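# Mount and tighten centrifuge rotor, or tag if expired

## Task

The date is 21 December 2026. Read the use-by date printed on the card attached to the centrifuge. If that date has not yet passed, lower the rotor fully onto the centrifuge drive, then thread the knob onto the top of the shaft until it sits down on the rotor, and tighten it firmly. If the date has passed, do not mount the rotor: leave it where it is and place the HOLD block on top of it. In either case the rotor must never be dropped.

## Robot and tools

Robot: two UR20-type six-joint arms, left_arm and right_arm, each ending in a Robotiq 2F-85 two-finger gripper with a wrist camera. A camera block sticks out about 10 cm from the wrist 3 axis toward the gripper's +x and turns with it. Fingers point along gripper +z and close along its y axis. end_effector_position is the point between the pads when closed; closed fingertips reach about 19 mm past it, open ones about 6 mm.

Frame: all hand positions (m), quaternions (wxyz) and velocities are in the scene frame. Origin at table-top height, midway between the nominal arm bases; +z up, +x out over the table, left_arm on +y. Real bases: left_arm (-0.006, +0.757, 0), right_arm (-0.093, -0.665, 0). Reported hand poses may be a few cm off, more at long reach.

Joint order in every row and result list: shoulder pan, shoulder lift, elbow, wrist 1, wrist 2, wrist 3. Ranges: elbow -3.142 to 3.142 rad, all others -6.283 to 6.283 rad.

execute_actions(actions, cameras): actions is a list of actions; each action is a list of up to 15 rows, one per 1/30 s step; a short action repeats its final row to fill 15 steps. Each row is one flat list of 18 numbers, all in [-1, 1], covering both arms: left_arm's 6 joint values, then its gripper position, force_limit, speed; then the same 9 for right_arm. Joint values are scaled offsets, not poses: 1.0 equals 1.495 rad for shoulder pan and lift, 1.869 rad for elbow, 2.616 rad for the three wrists. They are measured from the Joint targets at the start of that action (not from the previous row), so sending the same offset in a new action moves further. Send 0 to hold an arm. An action asking any joint more than 0.010 rad beyond its range is refused for both arms. Gripper numbers are absolute commands: position +1 fully open (85 mm), about -0.8 pads touching, -1 closes until blocked; force_limit and speed scale grip strength and closing speed (about 20, 85, 150 mm/s at -1, 0, +1). Both start at +1. To leave a gripper alone, resend its last three numbers; a 0 is a real command. Images come only with an empty actions list or when cameras names them.

move(target, speed, blend, stop_force, zero, blocking, cameras): drives all joints in step toward a target. target is one 18-number row or a list of up to 15 such rows, laid out as above; every row's joint values are offsets from the current Joint targets (not chained). speed is rad/s for the joint with the longest way to go, 0.01 to 3.66, default 0.5; one value or one per target. blend (rad) rounds corners in a list; 0 stops at each. stop_force (N, 6 to 120, shared by both arms) ends an arm's path when the wrist sensor feels that much push against the motion; use a low speed with it, and omit it when pulling off a contact. zero (default true) rezeroes before the move. blocking=false returns after about 0.5 s while motion continues; not allowed with stop_force. Paths do not avoid obstacles. The result adds a move: line such as done, off_target, moving, held or fault, plus limits=held if steps were withheld.

wait(seconds 0 to 10): lets time pass with commands held. stop: brakes a running move (fingers continue). zoom_image(camera, region [x0,y0,x1,y1] pixels, at most 504 each side): closer look at cam_high, cam_low, cam_left_wrist or cam_right_wrist from the newest images. zero_wrist_force(arm): tares that arm's wrist sensor. read_manual: licence text only. finished_scene: ends irreversibly; the goal must then hold by itself.

Results: Joint positions, velocities, torques (rad, rad/s, positive toward larger angle) per arm; Joint targets (base for next offsets); Tool commands; end effector pose and velocity; Wrist force and torque in the gripper's own axes, plus the peak since last shown. object_status: 0 moving, 1 blocked while opening, 2 blocked while closing (a grip), 3 reached target or pads met. position_measured is in counts: 3 fully open, about 78 = 60 mm, 130 = 40 mm, 180 = 20 mm, 230 pads together. "joint sent to its limit" means a joint was clipped at its end. "joint command not followed" means the inter-arm clearance check altered commands. MOTOR HOT appears at 70 °C; at 85 °C the arm is braked for 30 to 60 s.

Motion notes: commands lag about 0.2 s; joint speed caps are 2.09 (shoulders), 2.62 (elbow), 3.67 (wrists) rad/s; hand speed is capped at 5 m/s. Large moves may still be short of target when a result returns.

To grip: send position -1, keep it, confirm object_status 2. To change force or speed on stopped fingers, change position by at least 0.01. To grip more gently, open first.

Avoid: contact torque at load limits (pan and lift 671, elbow 394, wrists 97.3 N m) or about 150 N external force, which stops the arm for 10 s; arms are stiff, so targets just past a firm contact can fault. Do not collide the arms or close a gripper on the other's fingers. Do not drop the rotor, release moving parts, slam, hit fixed objects, twist hard while gripping something still resting, or let anything fall or be left off the table. Loose objects may occasionally be nudged by outside pushes.

Each tool is called after "Call:" as a command line: name --argument value for each argument, lists and objects as JSON in quotes; but a table of rows of numbers goes row by row, as --pt "numbers of a row", without its own name.

## Session

Call:
execute_actions --actions '[]'

Scene clock: 0.00 s.
left_arm: end_effector_position=(+1.3319, +0.5755, +0.2109) position_measured=3 object_status=3 end_effector_quat_wxyz=(-0.315, -0.191, +0.900, -0.231) | right_arm: end_effector_position=(+0.3636, -1.3164, +0.3905) position_measured=3 object_status=3 end_effector_quat_wxyz=(+0.094, +0.889, -0.362, +0.264)
Joint positions: left_arm=[-0.147 -0.687 1.049 -1.407 -2.209 -0.376] | right_arm=[2.454 -1.488 -2.422 -0.235 1.553 3.213]
Joint velocities: within noise
Joint torques (N m): no reading
Motor temperatures (°C): left_arm=[27 24 25 31 32 32] | right_arm=[26 22 26 31 28 29]
Wrist force (N): no reading
Wrist torque (N m): no reading
Wrist force, peak (N): no reading
Joint targets: left_arm=[-0.147 -0.687 1.049 -1.407 -2.209 -0.376] | right_arm=[2.454 -1.488 -2.422 -0.235 1.553 3.213]
Tool commands: left_gripper/position=+1.0 left_gripper/force_limit=+1.0 left_gripper/speed=+1.0 right_gripper/position=+1.0 right_gripper/force_limit=+1.0 right_gripper/speed=+1.0

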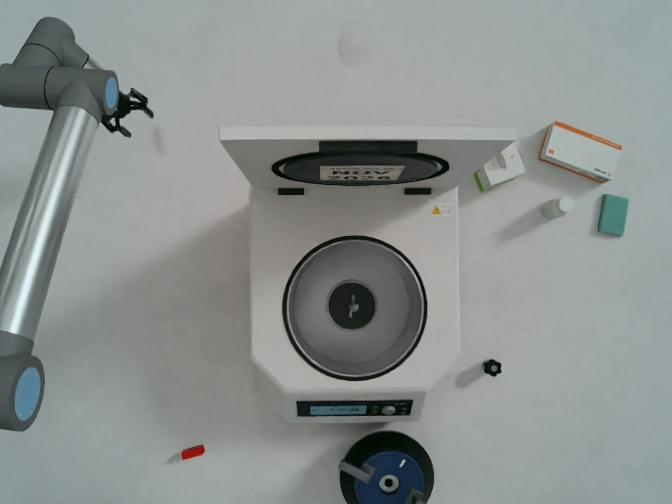

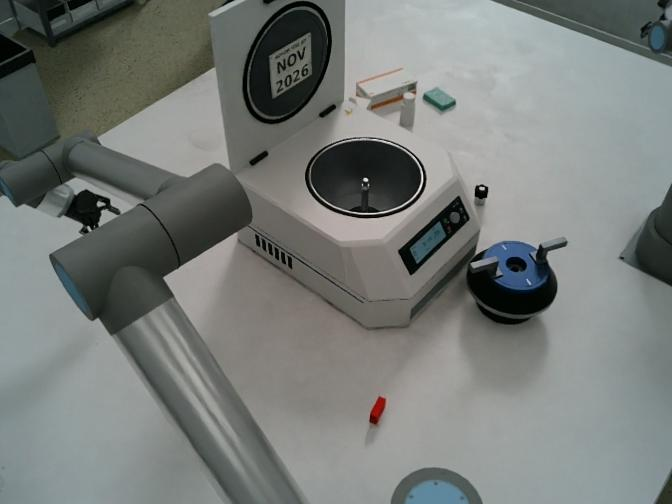

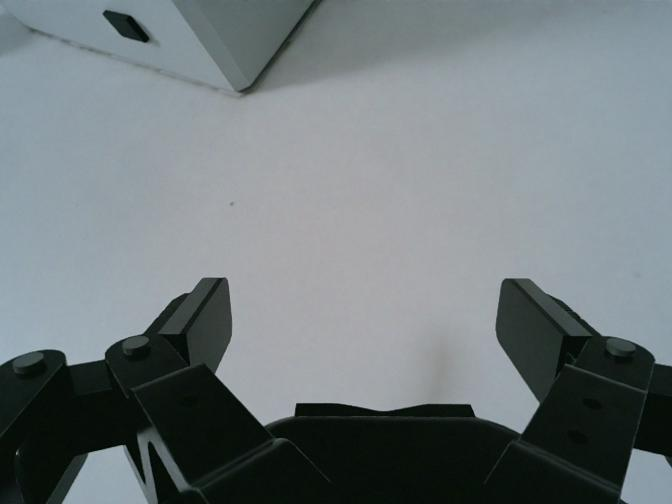

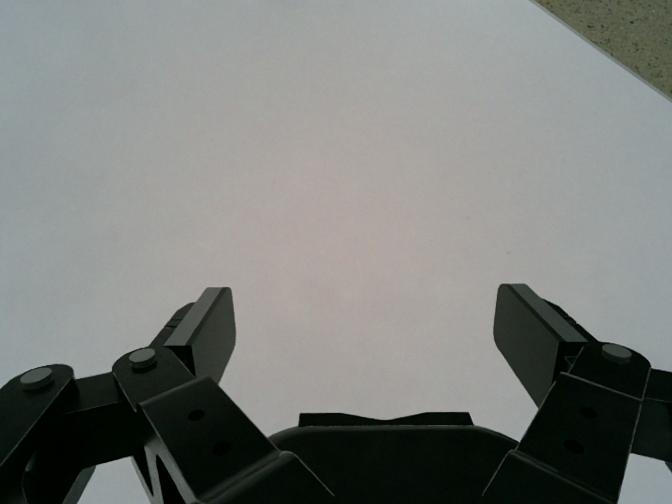

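Call:
zoom_image --camera "cam_low" --region '[220, 0, 360, 120]'

Call:
zoom_image --camera "cam_high" --region '[250, 120, 470, 220]'

Call:
zoom_image --camera "cam_low" --region '[440, 210, 580, 340]'

Call:
zoom_image --camera "cam_high" --region '[320, 410, 450, 504]'

Call:
zoom_image --camera "cam_low" --region '[340, 380, 410, 440]'

Call:
zoom_image --camera "cam_high" --region '[170, 430, 220, 470]'

Scaled by 3.600 from the camera's 672x504 image, which has a finer 960x720 frame.

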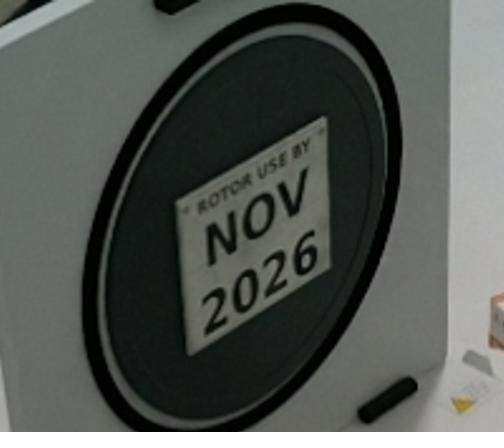

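Scaled by 2.291 from the camera's 672x504 image, which has a finer 960x720 frame.

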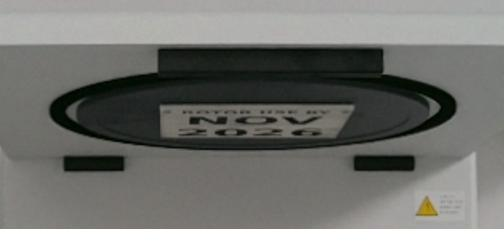

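Scaled by 3.600 from the camera's 672x504 image, which has a finer 960x720 frame.

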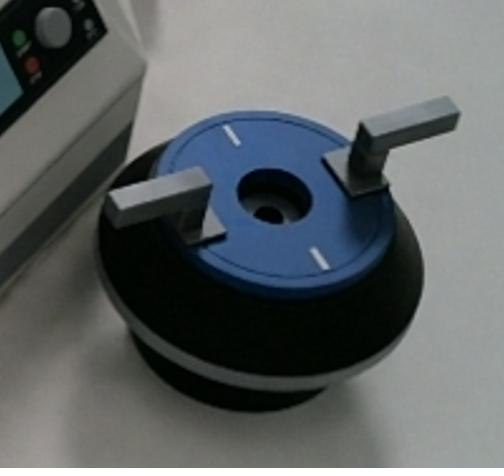

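Scaled by 3.877 from the camera's 672x504 image, which has a finer 960x720 frame.

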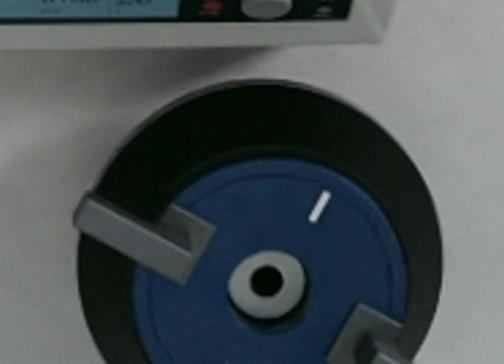

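Scaled by 7.200 from the camera's 672x504 image, which has a finer 960x720 frame.

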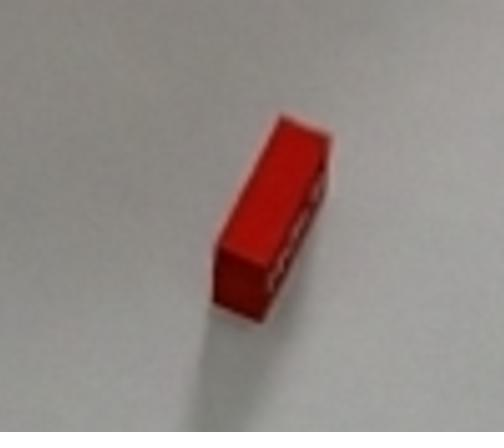

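Scaled by 10.080 from the camera's 672x504 image, which has a finer 960x720 frame.

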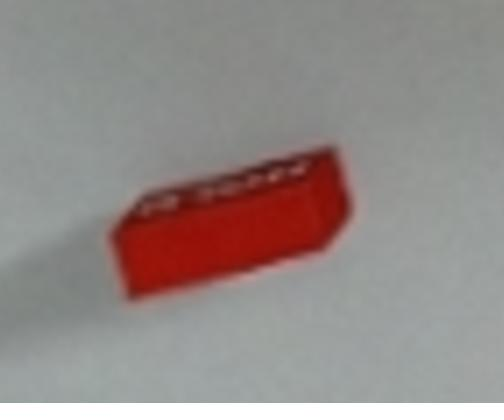

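Call:
move --pt "0 -0.8198 0.8784 -0.3601 0.2440 0.2137 1 1 1 0 0 0 0 0 0 1 1 1" --pt "-0.6869 -0.8198 0.8784 -0.3601 0.2440 0.2137 1 1 1 0 0 0 0 0 0 1 1 1" --speed 1.0 --blend '[0.15,0]' --cameras '["all"]'

Scene clock: 17.27 s.
left_arm: end_effector_position=(+0.3335, +0.4795, +0.2005) position_measured=3 object_status=3 end_effector_quat_wxyz=(+0.000, +0.623, +0.782, +0.000) | right_arm: end_effector_position=(+0.3636, -1.3164, +0.3905) position_measured=3 object_status=3 end_effector_quat_wxyz=(+0.094, +0.889, -0.362, +0.264)
Joint positions: left_arm=[-1.173 -1.912 2.69 -2.349 -1.571 0.183] | right_arm=[2.454 -1.488 -2.422 -0.235 1.553 3.213]
Joint torques (N m): left_arm=[-28.18 -30.93 -57.91 -10.55 3.79 3.21] | right_arm=[5.09 54.54 73.9 13.1 -0.31 -0.32]
Wrist force (N): left_arm=[-1.4 -0.1 -0.6] | right_arm=[-0.1 0.0 -0.3]
Wrist torque (N m): left_arm=[-0.13 0.04 -0.33] | right_arm=[0.01 0.02 0.00]
Wrist force, peak (N): left_arm=[-4.4 -3.9 -0.7] | right_arm=[-0.6 0.7 -0.2]
Joint targets: left_arm=[-1.174 -1.912 2.690 -2.349 -1.571 0.183] | right_arm=[2.454 -1.488 -2.422 -0.235 1.553 3.213]
move: done
camera_calibration:
cam_left_wrist: T_world_to_cam=[[0.973967, 0.226154, -0.0155485, -0.420801], [0.219613, -0.924345, 0.312019, 0.333064], [0.0561921, -0.307311, -0.949949, 0.450768], [0, 0, 0, 1]] pos_world=[0.311372, 0.541558, 0.317741]

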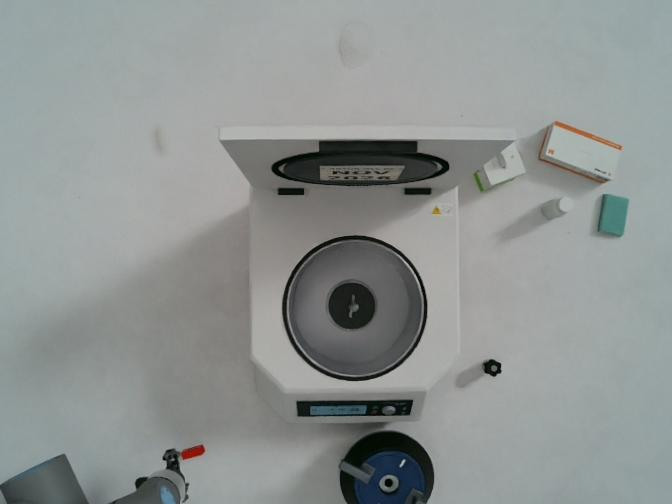

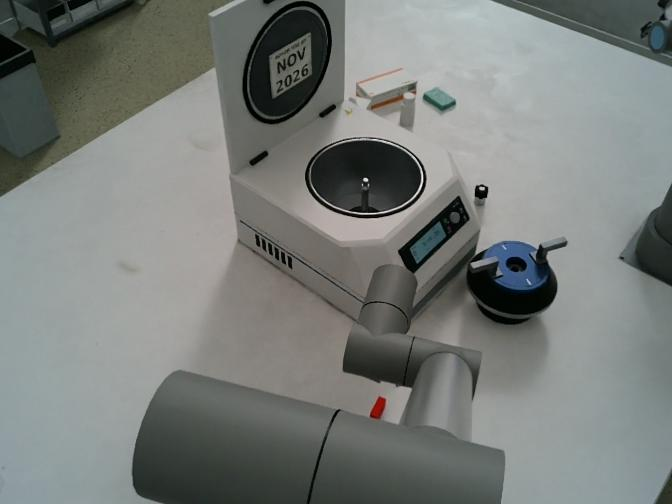

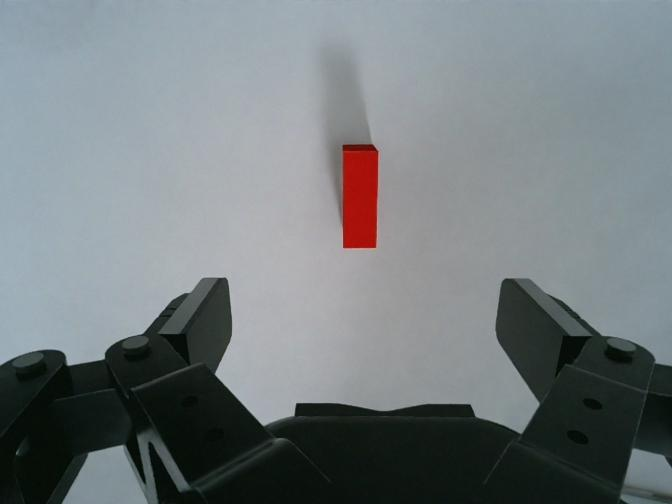

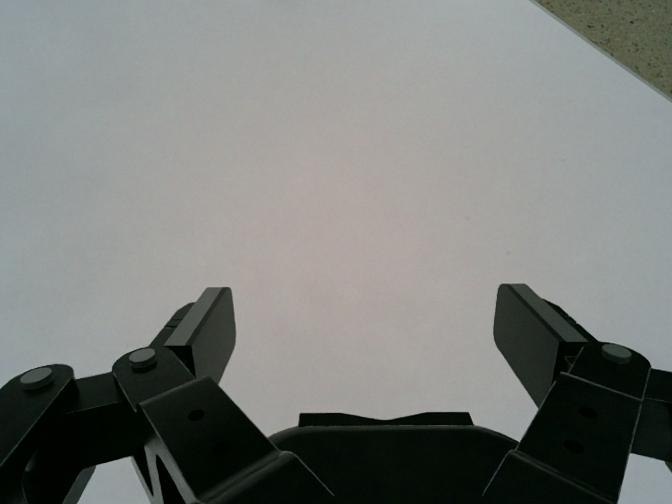

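Call:
zoom_image --camera "cam_left_wrist" --region '[300, 130, 420, 260]'

Scaled by 3.877 from the camera's 672x504 image, which has a finer 960x720 frame.

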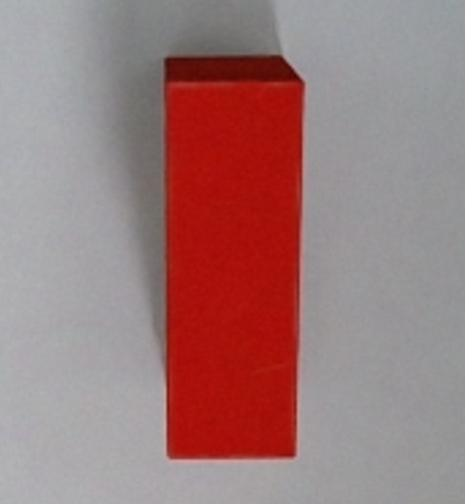

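Call:
move --pt "0.0118 0.1331 0.0553 -0.1156 0 0.0068 1 1 1 0 0 0 0 0 0 1 1 1" --pt "0.0118 0.2985 0.0890 -0.2342 0 0.0068 1 1 1 0 0 0 0 0 0 1 1 1" --speed '[0.5,0.3]' --stop_force 20 --cameras '["cam_left_wrist","cam_low"]'

Scene clock: 25.00 s.
left_arm: end_effector_position=(+0.3343, +0.4941, +0.0401) position_measured=3 object_status=3 end_effector_quat_wxyz=(+0.000, +0.623, +0.782, +0.000) | right_arm: end_effector_position=(+0.3636, -1.3164, +0.3905) position_measured=3 object_status=3 end_effector_quat_wxyz=(+0.094, +0.889, -0.362, +0.264)
Joint positions: left_arm=[-1.156 -1.466 2.856 -2.962 -1.571 0.201] | right_arm=[2.454 -1.488 -2.422 -0.235 1.553 3.213]
Joint torques (N m): left_arm=[29.31 -8.77 -5.92 -13.05 1.67 3.06] | right_arm=[-0.33 57.13 73.71 13.19 -0.32 -1.29]
Wrist force (N): left_arm=[-0.9 0.0 -0.3] | right_arm=[-0.2 0.2 0.1]
Wrist torque (N m): left_arm=[-0.15 -0.09 -0.34] | right_arm=[0.04 0.04 0.00]
Wrist force, peak (N): left_arm=[-1.4 -0.7 -2.9] | right_arm=[-0.7 0.6 -0.1]
Joint targets: left_arm=[-1.156 -1.466 2.856 -2.962 -1.571 0.201] | right_arm=[2.454 -1.488 -2.422 -0.235 1.553 3.213]
move: done
camera_calibration:
cam_left_wrist: T_world_to_cam=[[0.974067, 0.225726, -0.0155479, -0.427171], [0.219195, -0.92438, 0.312208, 0.396552], [0.0561014, -0.30752, -0.949886, 0.302972], [0, 0, 0, 1]] pos_world=[0.312174, 0.556159, 0.15734]
Images, in order (width x height): cam_low 672x504, cam_left_wrist 672x504.

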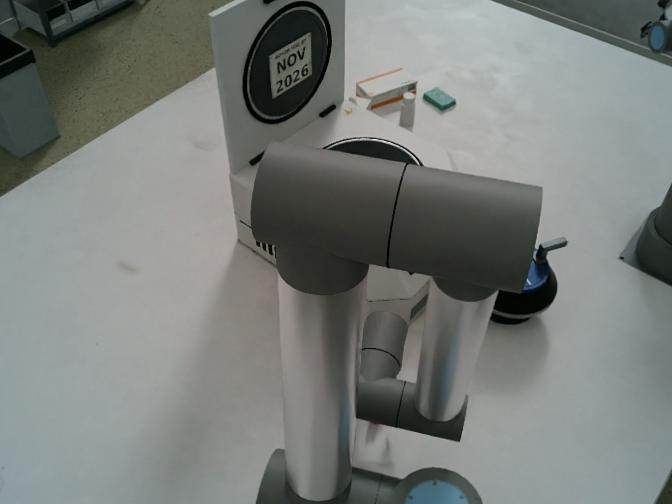

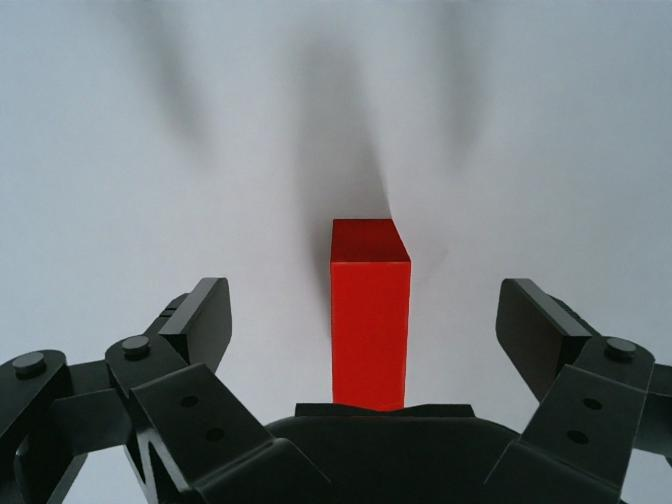

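Call:
move --target '[0,0,0,0,0,0,-1,-0.7,-1,0,0,0,0,0,0,1,1,1]' --cameras '["cam_left_wrist"]'

Scene clock: 29.40 s.
left_arm: end_effector_position=(+0.3343, +0.4941, +0.0401) position_measured=176 object_status=2 end_effector_quat_wxyz=(+0.000, +0.623, +0.782, +0.000) | right_arm: end_effector_position=(+0.3636, -1.3164, +0.3905) position_measured=3 object_status=3 end_effector_quat_wxyz=(+0.094, +0.889, -0.362, +0.264)
Joint positions: left_arm=[-1.156 -1.466 2.856 -2.962 -1.571 0.201] | right_arm=[2.454 -1.488 -2.422 -0.235 1.553 3.213]
Joint torques (N m): left_arm=[27.67 -11.48 -7.63 -10.97 -1.24 3.28] | right_arm=[4.08 52.71 74.03 12.85 -0.23 -1.21]
Wrist force (N): left_arm=[2.6 0.4 -14.5] | right_arm=[0.0 0.4 0.3]
Wrist torque (N m): left_arm=[-0.16 -0.10 -0.39] | right_arm=[0.07 -0.01 0.00]
Wrist force, peak (N): left_arm=[2.6 0.2 -14.6] | right_arm=[-0.7 0.5 -0.1]
Joint targets: left_arm=[-1.156 -1.466 2.856 -2.962 -1.571 0.201] | right_arm=[2.454 -1.488 -2.422 -0.235 1.553 3.213]
move: done
camera_calibration:
cam_left_wrist: T_world_to_cam=[[0.974062, 0.225747, -0.0155552, -0.42718], [0.219217, -0.924375, 0.312208, 0.396543], [0.0561011, -0.30752, -0.949886, 0.302972], [0, 0, 0, 1]] pos_world=[0.312174, 0.556159, 0.15734]
Images, in order (width x height): cam_left_wrist 672x504.

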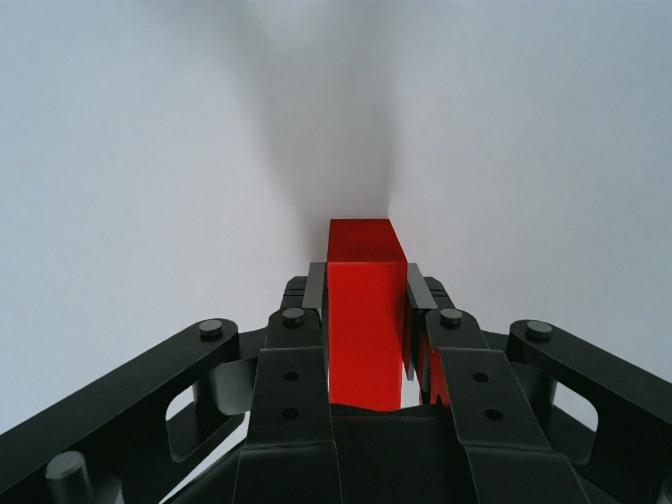

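Call:
move --pt "0 -0.1656 -0.0332 0.1188 0 0 -1 -0.7 -1 0 0 0 0 0 0 1 1 1" --pt "0 -0.3108 -0.0839 0.2380 0 0 -1 -0.7 -1 0 0 0 0 0 0 1 1 1" --pt "-0.2769 -0.2980 -0.2356 0.3391 0 0.1334 -1 -0.7 -1 0 0 0 0 0 0 1 1 1" --pt "-0.2769 -0.0022 -0.4336 0.3115 0 0.1334 -1 -0.7 -1 0 0 0 0 0 0 1 1 1" --speed '[0.3,0.6,0.6,0.6]' --blend '[0.05,0.1,0.1,0]' --cameras '["all"]'

Scene clock: 36.50 s.
left_arm: end_effector_position=(+0.2054, -0.0970, +0.3597) position_measured=176 object_status=2 end_effector_quat_wxyz=(+0.000, +0.869, +0.494, +0.000) | right_arm: end_effector_position=(+0.3636, -1.3164, +0.3905) position_measured=3 object_status=3 end_effector_quat_wxyz=(+0.094, +0.889, -0.362, +0.264)
Joint positions: left_arm=[-1.57 -1.47 2.046 -2.147 -1.571 0.55] | right_arm=[2.454 -1.488 -2.422 -0.235 1.553 3.213]
Joint torques (N m): left_arm=[-17.12 -80.8 -107.95 -12.52 -1.62 3.68] | right_arm=[3.3 51.83 73.28 13.01 -0.52 -1.8]
Wrist force (N): left_arm=[-1.3 -0.5 0.1] | right_arm=[-0.4 0.3 -0.1]
Wrist torque (N m): left_arm=[-0.15 0.01 -0.33] | right_arm=[0.07 0.07 0.00]
Wrist force, peak (N): left_arm=[2.7 0.2 -14.8] | right_arm=[-0.4 0.7 -0.5]
Joint targets: left_arm=[-1.570 -1.469 2.046 -2.147 -1.571 0.550] | right_arm=[2.454 -1.488 -2.422 -0.235 1.553 3.213]
move: done
camera_calibration:
cam_left_wrist: T_world_to_cam=[[0.860025, -0.509999, -0.0160744, -0.211015], [-0.480465, -0.820022, 0.310992, -0.0670959], [-0.171787, -0.259738, -0.950277, 0.48362], [0, 0, 0, 1]] pos_world=[0.23232, -0.0370232, 0.477047]

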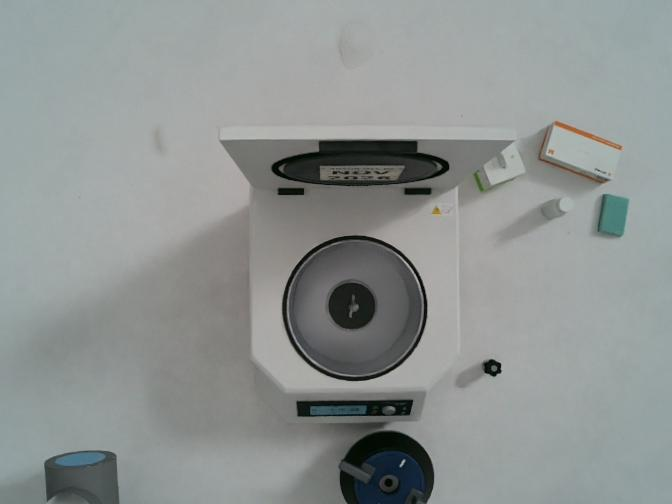

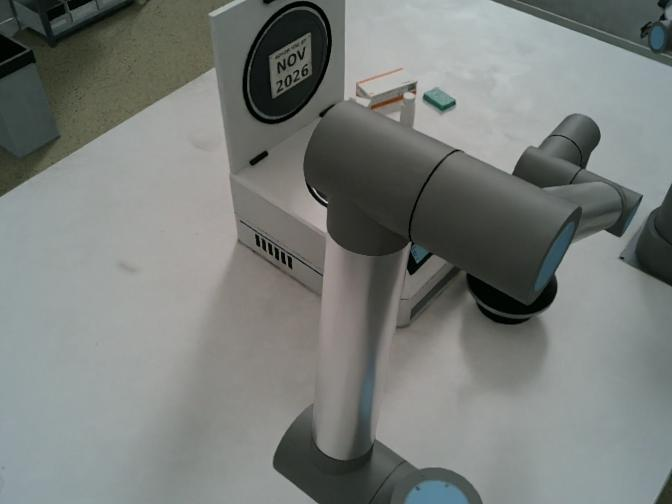

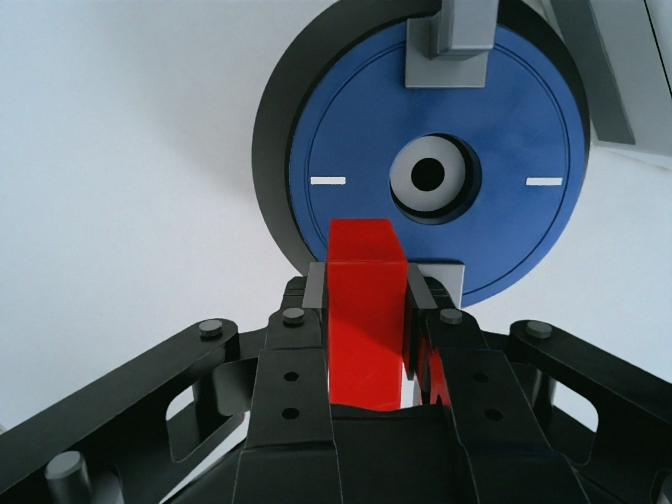

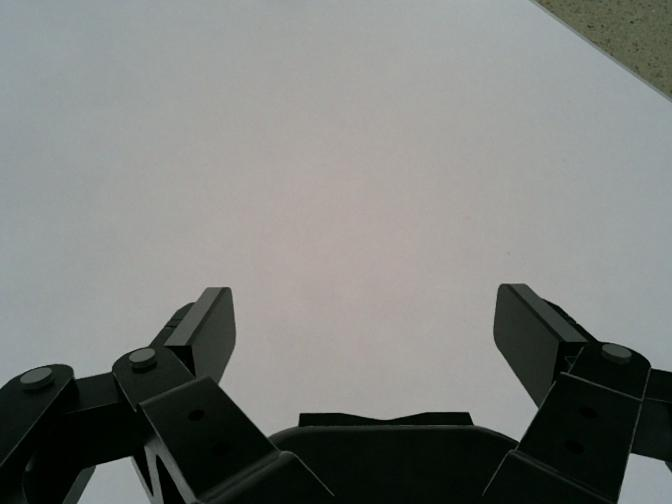

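Call:
move --target '[0.0049,0.0409,0.0533,-0.0618,0,0.0028,-1,-0.7,-1,0,0,0,0,0,0,1,1,1]' --speed 0.2 --stop_force 12 --cameras '["cam_left_wrist"]'

Scene clock: 42.73 s.
left_arm: end_effector_position=(+0.2113, -0.0768, +0.2602) position_measured=176 object_status=2 end_effector_quat_wxyz=(+0.000, +0.869, +0.494, +0.000) | right_arm: end_effector_position=(+0.3636, -1.3164, +0.3905) position_measured=3 object_status=3 end_effector_quat_wxyz=(+0.094, +0.889, -0.362, +0.264)
Joint positions: left_arm=[-1.563 -1.408 2.146 -2.309 -1.571 0.557] | right_arm=[2.454 -1.488 -2.422 -0.235 1.553 3.213]
Joint torques (N m): left_arm=[25.68 -88.3 -56.18 -12.54 -1.68 3.43] | right_arm=[4.44 52.2 72.41 12.9 -0.73 -1.51]
Wrist force (N): left_arm=[-0.8 -0.5 0.4] | right_arm=[-0.5 0.4 -0.2]
Wrist torque (N m): left_arm=[-0.21 -0.12 -0.33] | right_arm=[0.07 0.08 0.00]
Wrist force, peak (N): left_arm=[-1.3 -0.5 -2.5] | right_arm=[-0.8 0.3 -0.2]
Joint targets: left_arm=[-1.563 -1.408 2.146 -2.309 -1.571 0.557] | right_arm=[2.454 -1.488 -2.422 -0.235 1.553 3.213]
move: done
camera_calibration:
cam_left_wrist: T_world_to_cam=[[0.860053, -0.509967, -0.015607, -0.207518], [-0.480419, -0.819761, 0.311753, -0.0169312], [-0.171778, -0.260626, -0.950035, 0.395146], [0, 0, 0, 1]] pos_world=[0.23822, -0.0167215, 0.377443]
Images, in order (width x height): cam_left_wrist 672x504.

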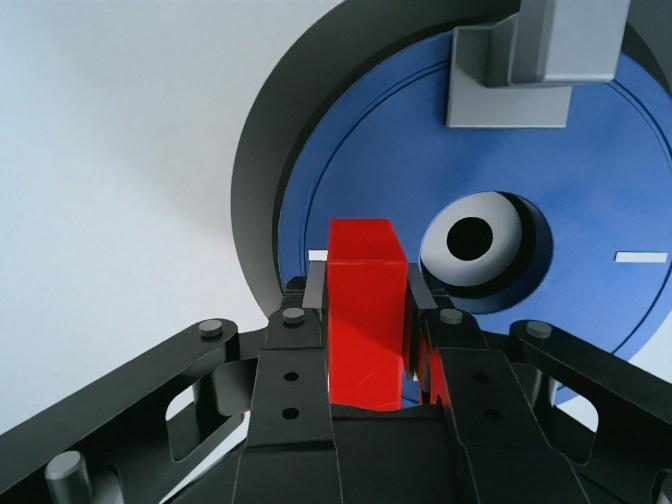

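Call:
move --pt "0 0.0164 0.0082 -0.0153 0 0 -1 -0.7 -1 0 0 0 0 0 0 1 1 1" --pt "0 0.0468 0.0235 -0.0435 0 0 -1 -0.7 -1 0 0 0 0 0 0 1 1 1" --speed '[0.06,0.02]' --stop_force 6 --cameras '["cam_left_wrist"]'

Scene clock: 48.63 s.
left_arm: end_effector_position=(+0.2113, -0.0777, +0.2204) position_measured=176 object_status=2 end_effector_quat_wxyz=(+0.000, +0.869, +0.494, +0.000) | right_arm: end_effector_position=(+0.3636, -1.3164, +0.3905) position_measured=3 object_status=3 end_effector_quat_wxyz=(+0.094, +0.889, -0.362, +0.264)
Joint positions: left_arm=[-1.563 -1.369 2.17 -2.373 -1.571 0.557] | right_arm=[2.454 -1.488 -2.422 -0.235 1.553 3.213]
Joint torques (N m): left_arm=[19.9 -162.33 -89.46 -6.21 -1.27 3.3] | right_arm=[3.74 51.29 74.74 12.7 -0.1 -1.82]
Wrist force (N): left_arm=[-0.1 0.0 -10.9] | right_arm=[-0.1 0.0 0.2]
Wrist torque (N m): left_arm=[-0.19 -0.17 -0.31] | right_arm=[0.01 0.02 0.00]
Wrist force, peak (N): left_arm=[3.7 -0.4 -24.0] | right_arm=[-0.3 0.3 -0.7]
Joint targets: left_arm=[-1.563 -1.369 2.170 -2.373 -1.571 0.557] | right_arm=[2.454 -1.488 -2.422 -0.235 1.553 3.213]
move: contact (left_arm); path passed 1 of 2 targets; left_arm: the wrist 1 is farthest, 0.050 rad from its target
camera_calibration:
cam_left_wrist: T_world_to_cam=[[0.860028, -0.510008, -0.0155901, -0.208598], [-0.480463, -0.819735, 0.311753, -0.00528162], [-0.171777, -0.260626, -0.950035, 0.357195], [0, 0, 0, 1]] pos_world=[0.23822, -0.0176216, 0.337743]
Images, in order (width x height): cam_left_wrist 672x504.

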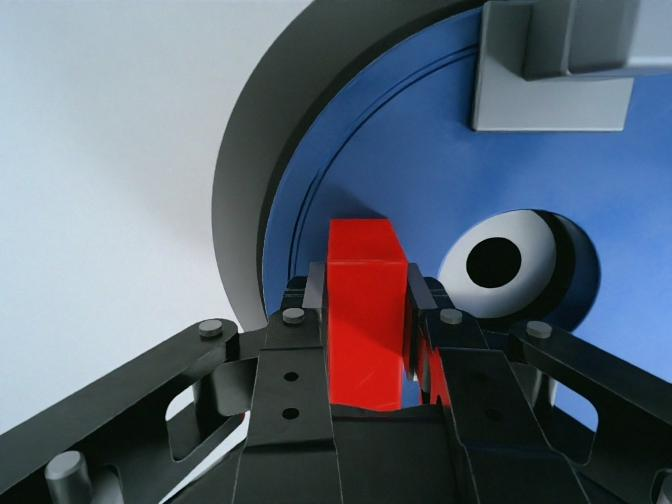

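Call:
move --target '[0,0,0,0,0,0,0.0,-0.7,-1,0,0,0,0,0,0,1,1,1]' --cameras '["cam_left_wrist"]'

Scene clock: 50.33 s.
left_arm: end_effector_position=(+0.2113, -0.0777, +0.2204) position_measured=128 object_status=0 end_effector_quat_wxyz=(+0.000, +0.869, +0.494, +0.000) | right_arm: end_effector_position=(+0.3636, -1.3164, +0.3905) position_measured=3 object_status=3 end_effector_quat_wxyz=(+0.094, +0.889, -0.362, +0.264)
Joint positions: left_arm=[-1.563 -1.369 2.17 -2.373 -1.571 0.557] | right_arm=[2.454 -1.488 -2.422 -0.235 1.553 3.213]
Joint torques (N m): left_arm=[9.92 -159.27 -89.19 -9.82 -1.08 2.76] | right_arm=[3.62 52.12 74.33 13.27 0.09 -1.98]
Wrist force (N): left_arm=[-0.7 -0.5 0.5] | right_arm=[-0.3 0.2 0.0]
Wrist torque (N m): left_arm=[-0.18 -0.14 -0.31] | right_arm=[0.04 0.06 0.00]
Wrist force, peak (N): left_arm=[0.1 0.3 -11.0] | right_arm=[-0.8 0.5 -0.2]
Joint targets: left_arm=[-1.563 -1.369 2.170 -2.373 -1.571 0.557] | right_arm=[2.454 -1.488 -2.422 -0.235 1.553 3.213]
move: done
camera_calibration:
cam_left_wrist: T_world_to_cam=[[0.860028, -0.510009, -0.0155898, -0.208598], [-0.480463, -0.819735, 0.311753, -0.00528142], [-0.171777, -0.260626, -0.950035, 0.357195], [0, 0, 0, 1]] pos_world=[0.23822, -0.0176216, 0.337743]
Images, in order (width x height): cam_left_wrist 672x504.

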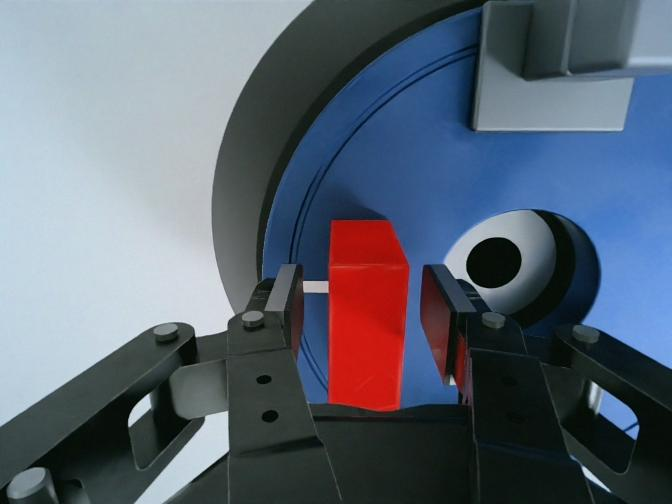

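Call:
move --pt "0 -0.0261 -0.0128 0.0245 0 0 0.0 -0.7 -1 0 0 0 0 0 0 1 1 1" --pt "0 -0.0814 -0.0537 0.0853 0 0 0.0 -0.7 -1 0 0 0 0 0 0 1 1 1" --pt "0 -0.3629 0.1314 0.1140 0 0 0.0 -0.7 -1 0 0 0 0 0 0 1 1 1" --speed '[0.06,0.2,0.5]' --blend '[0.01,0.03,0]' --cameras '["all"]'

Scene clock: 54.40 s.
left_arm: end_effector_position=(+0.2049, +0.2522, +0.3596) position_measured=128 object_status=3 end_effector_quat_wxyz=(+0.000, +0.869, +0.494, +0.000) | right_arm: end_effector_position=(+0.3636, -1.3164, +0.3905) position_measured=3 object_status=3 end_effector_quat_wxyz=(+0.094, +0.889, -0.362, +0.264)
Joint positions: left_arm=[-1.563 -1.911 2.416 -2.075 -1.571 0.557] | right_arm=[2.454 -1.488 -2.422 -0.235 1.553 3.213]
Joint torques (N m): left_arm=[-11.17 -49.87 -72.97 -6.38 -1.68 3.16] | right_arm=[2.13 51.1 75.41 12.9 -0.41 -1.95]
Wrist force (N): left_arm=[-1.1 0.3 -0.5] | right_arm=[-0.4 0.2 -0.2]
Wrist torque (N m): left_arm=[-0.07 0.02 -0.33] | right_arm=[0.04 0.07 0.00]
Wrist force, peak (N): left_arm=[-4.5 2.4 -1.6] | right_arm=[-0.2 0.6 -0.5]
Joint targets: left_arm=[-1.563 -1.911 2.416 -2.075 -1.571 0.557] | right_arm=[2.454 -1.488 -2.422 -0.235 1.553 3.213]
move: done
camera_calibration:
cam_left_wrist: T_world_to_cam=[[0.860048, -0.509954, -0.0162524, -0.0324291], [-0.480423, -0.820147, 0.310727, 0.219201], [-0.171786, -0.259433, -0.95036, 0.574085], [0, 0, 0, 1]] pos_world=[0.23182, 0.312176, 0.476948]

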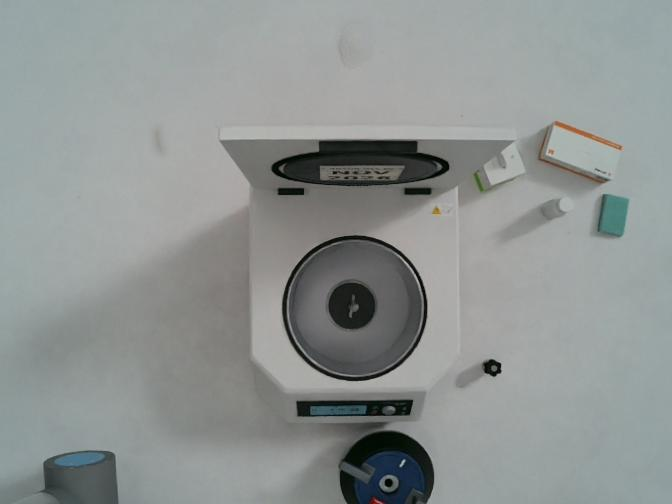

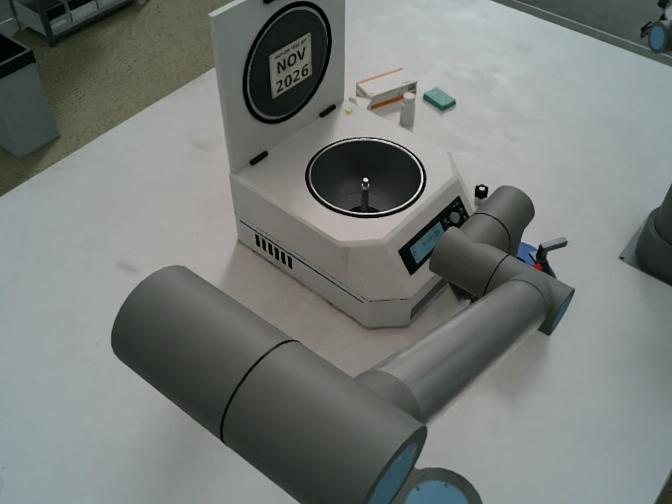

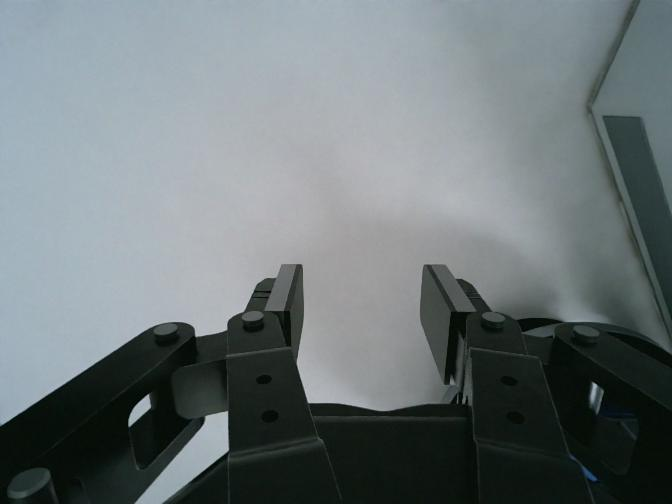

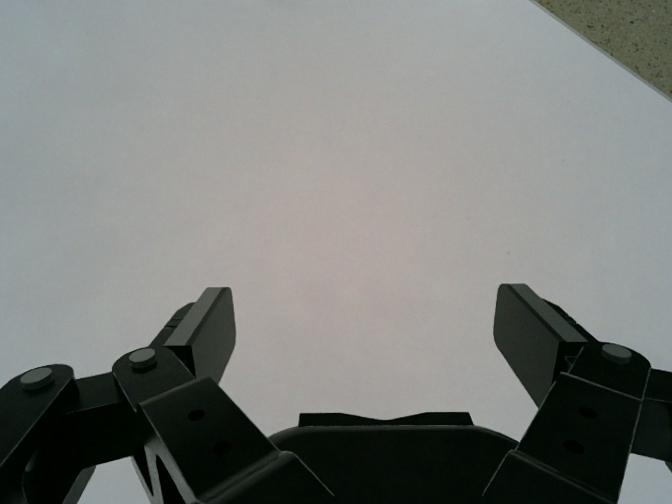

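Call:
zoom_image --camera "cam_high" --region '[320, 410, 450, 504]'

Call:
zoom_image --camera "cam_low" --region '[500, 220, 590, 300]'

Scaled by 3.877 from the camera's 672x504 image, which has a finer 960x720 frame.

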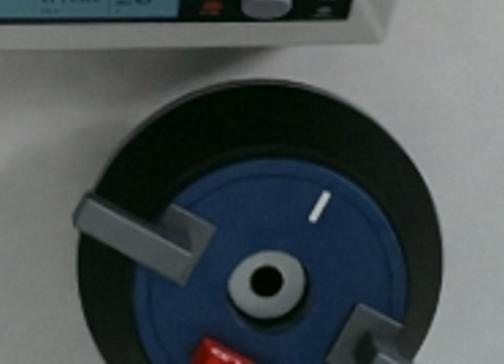

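Scaled by 5.600 from the camera's 672x504 image, which has a finer 960x720 frame.

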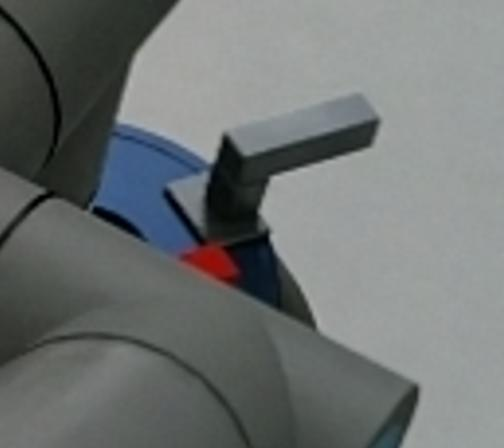

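Call:
finished_scene

The scene is finished: the task was done.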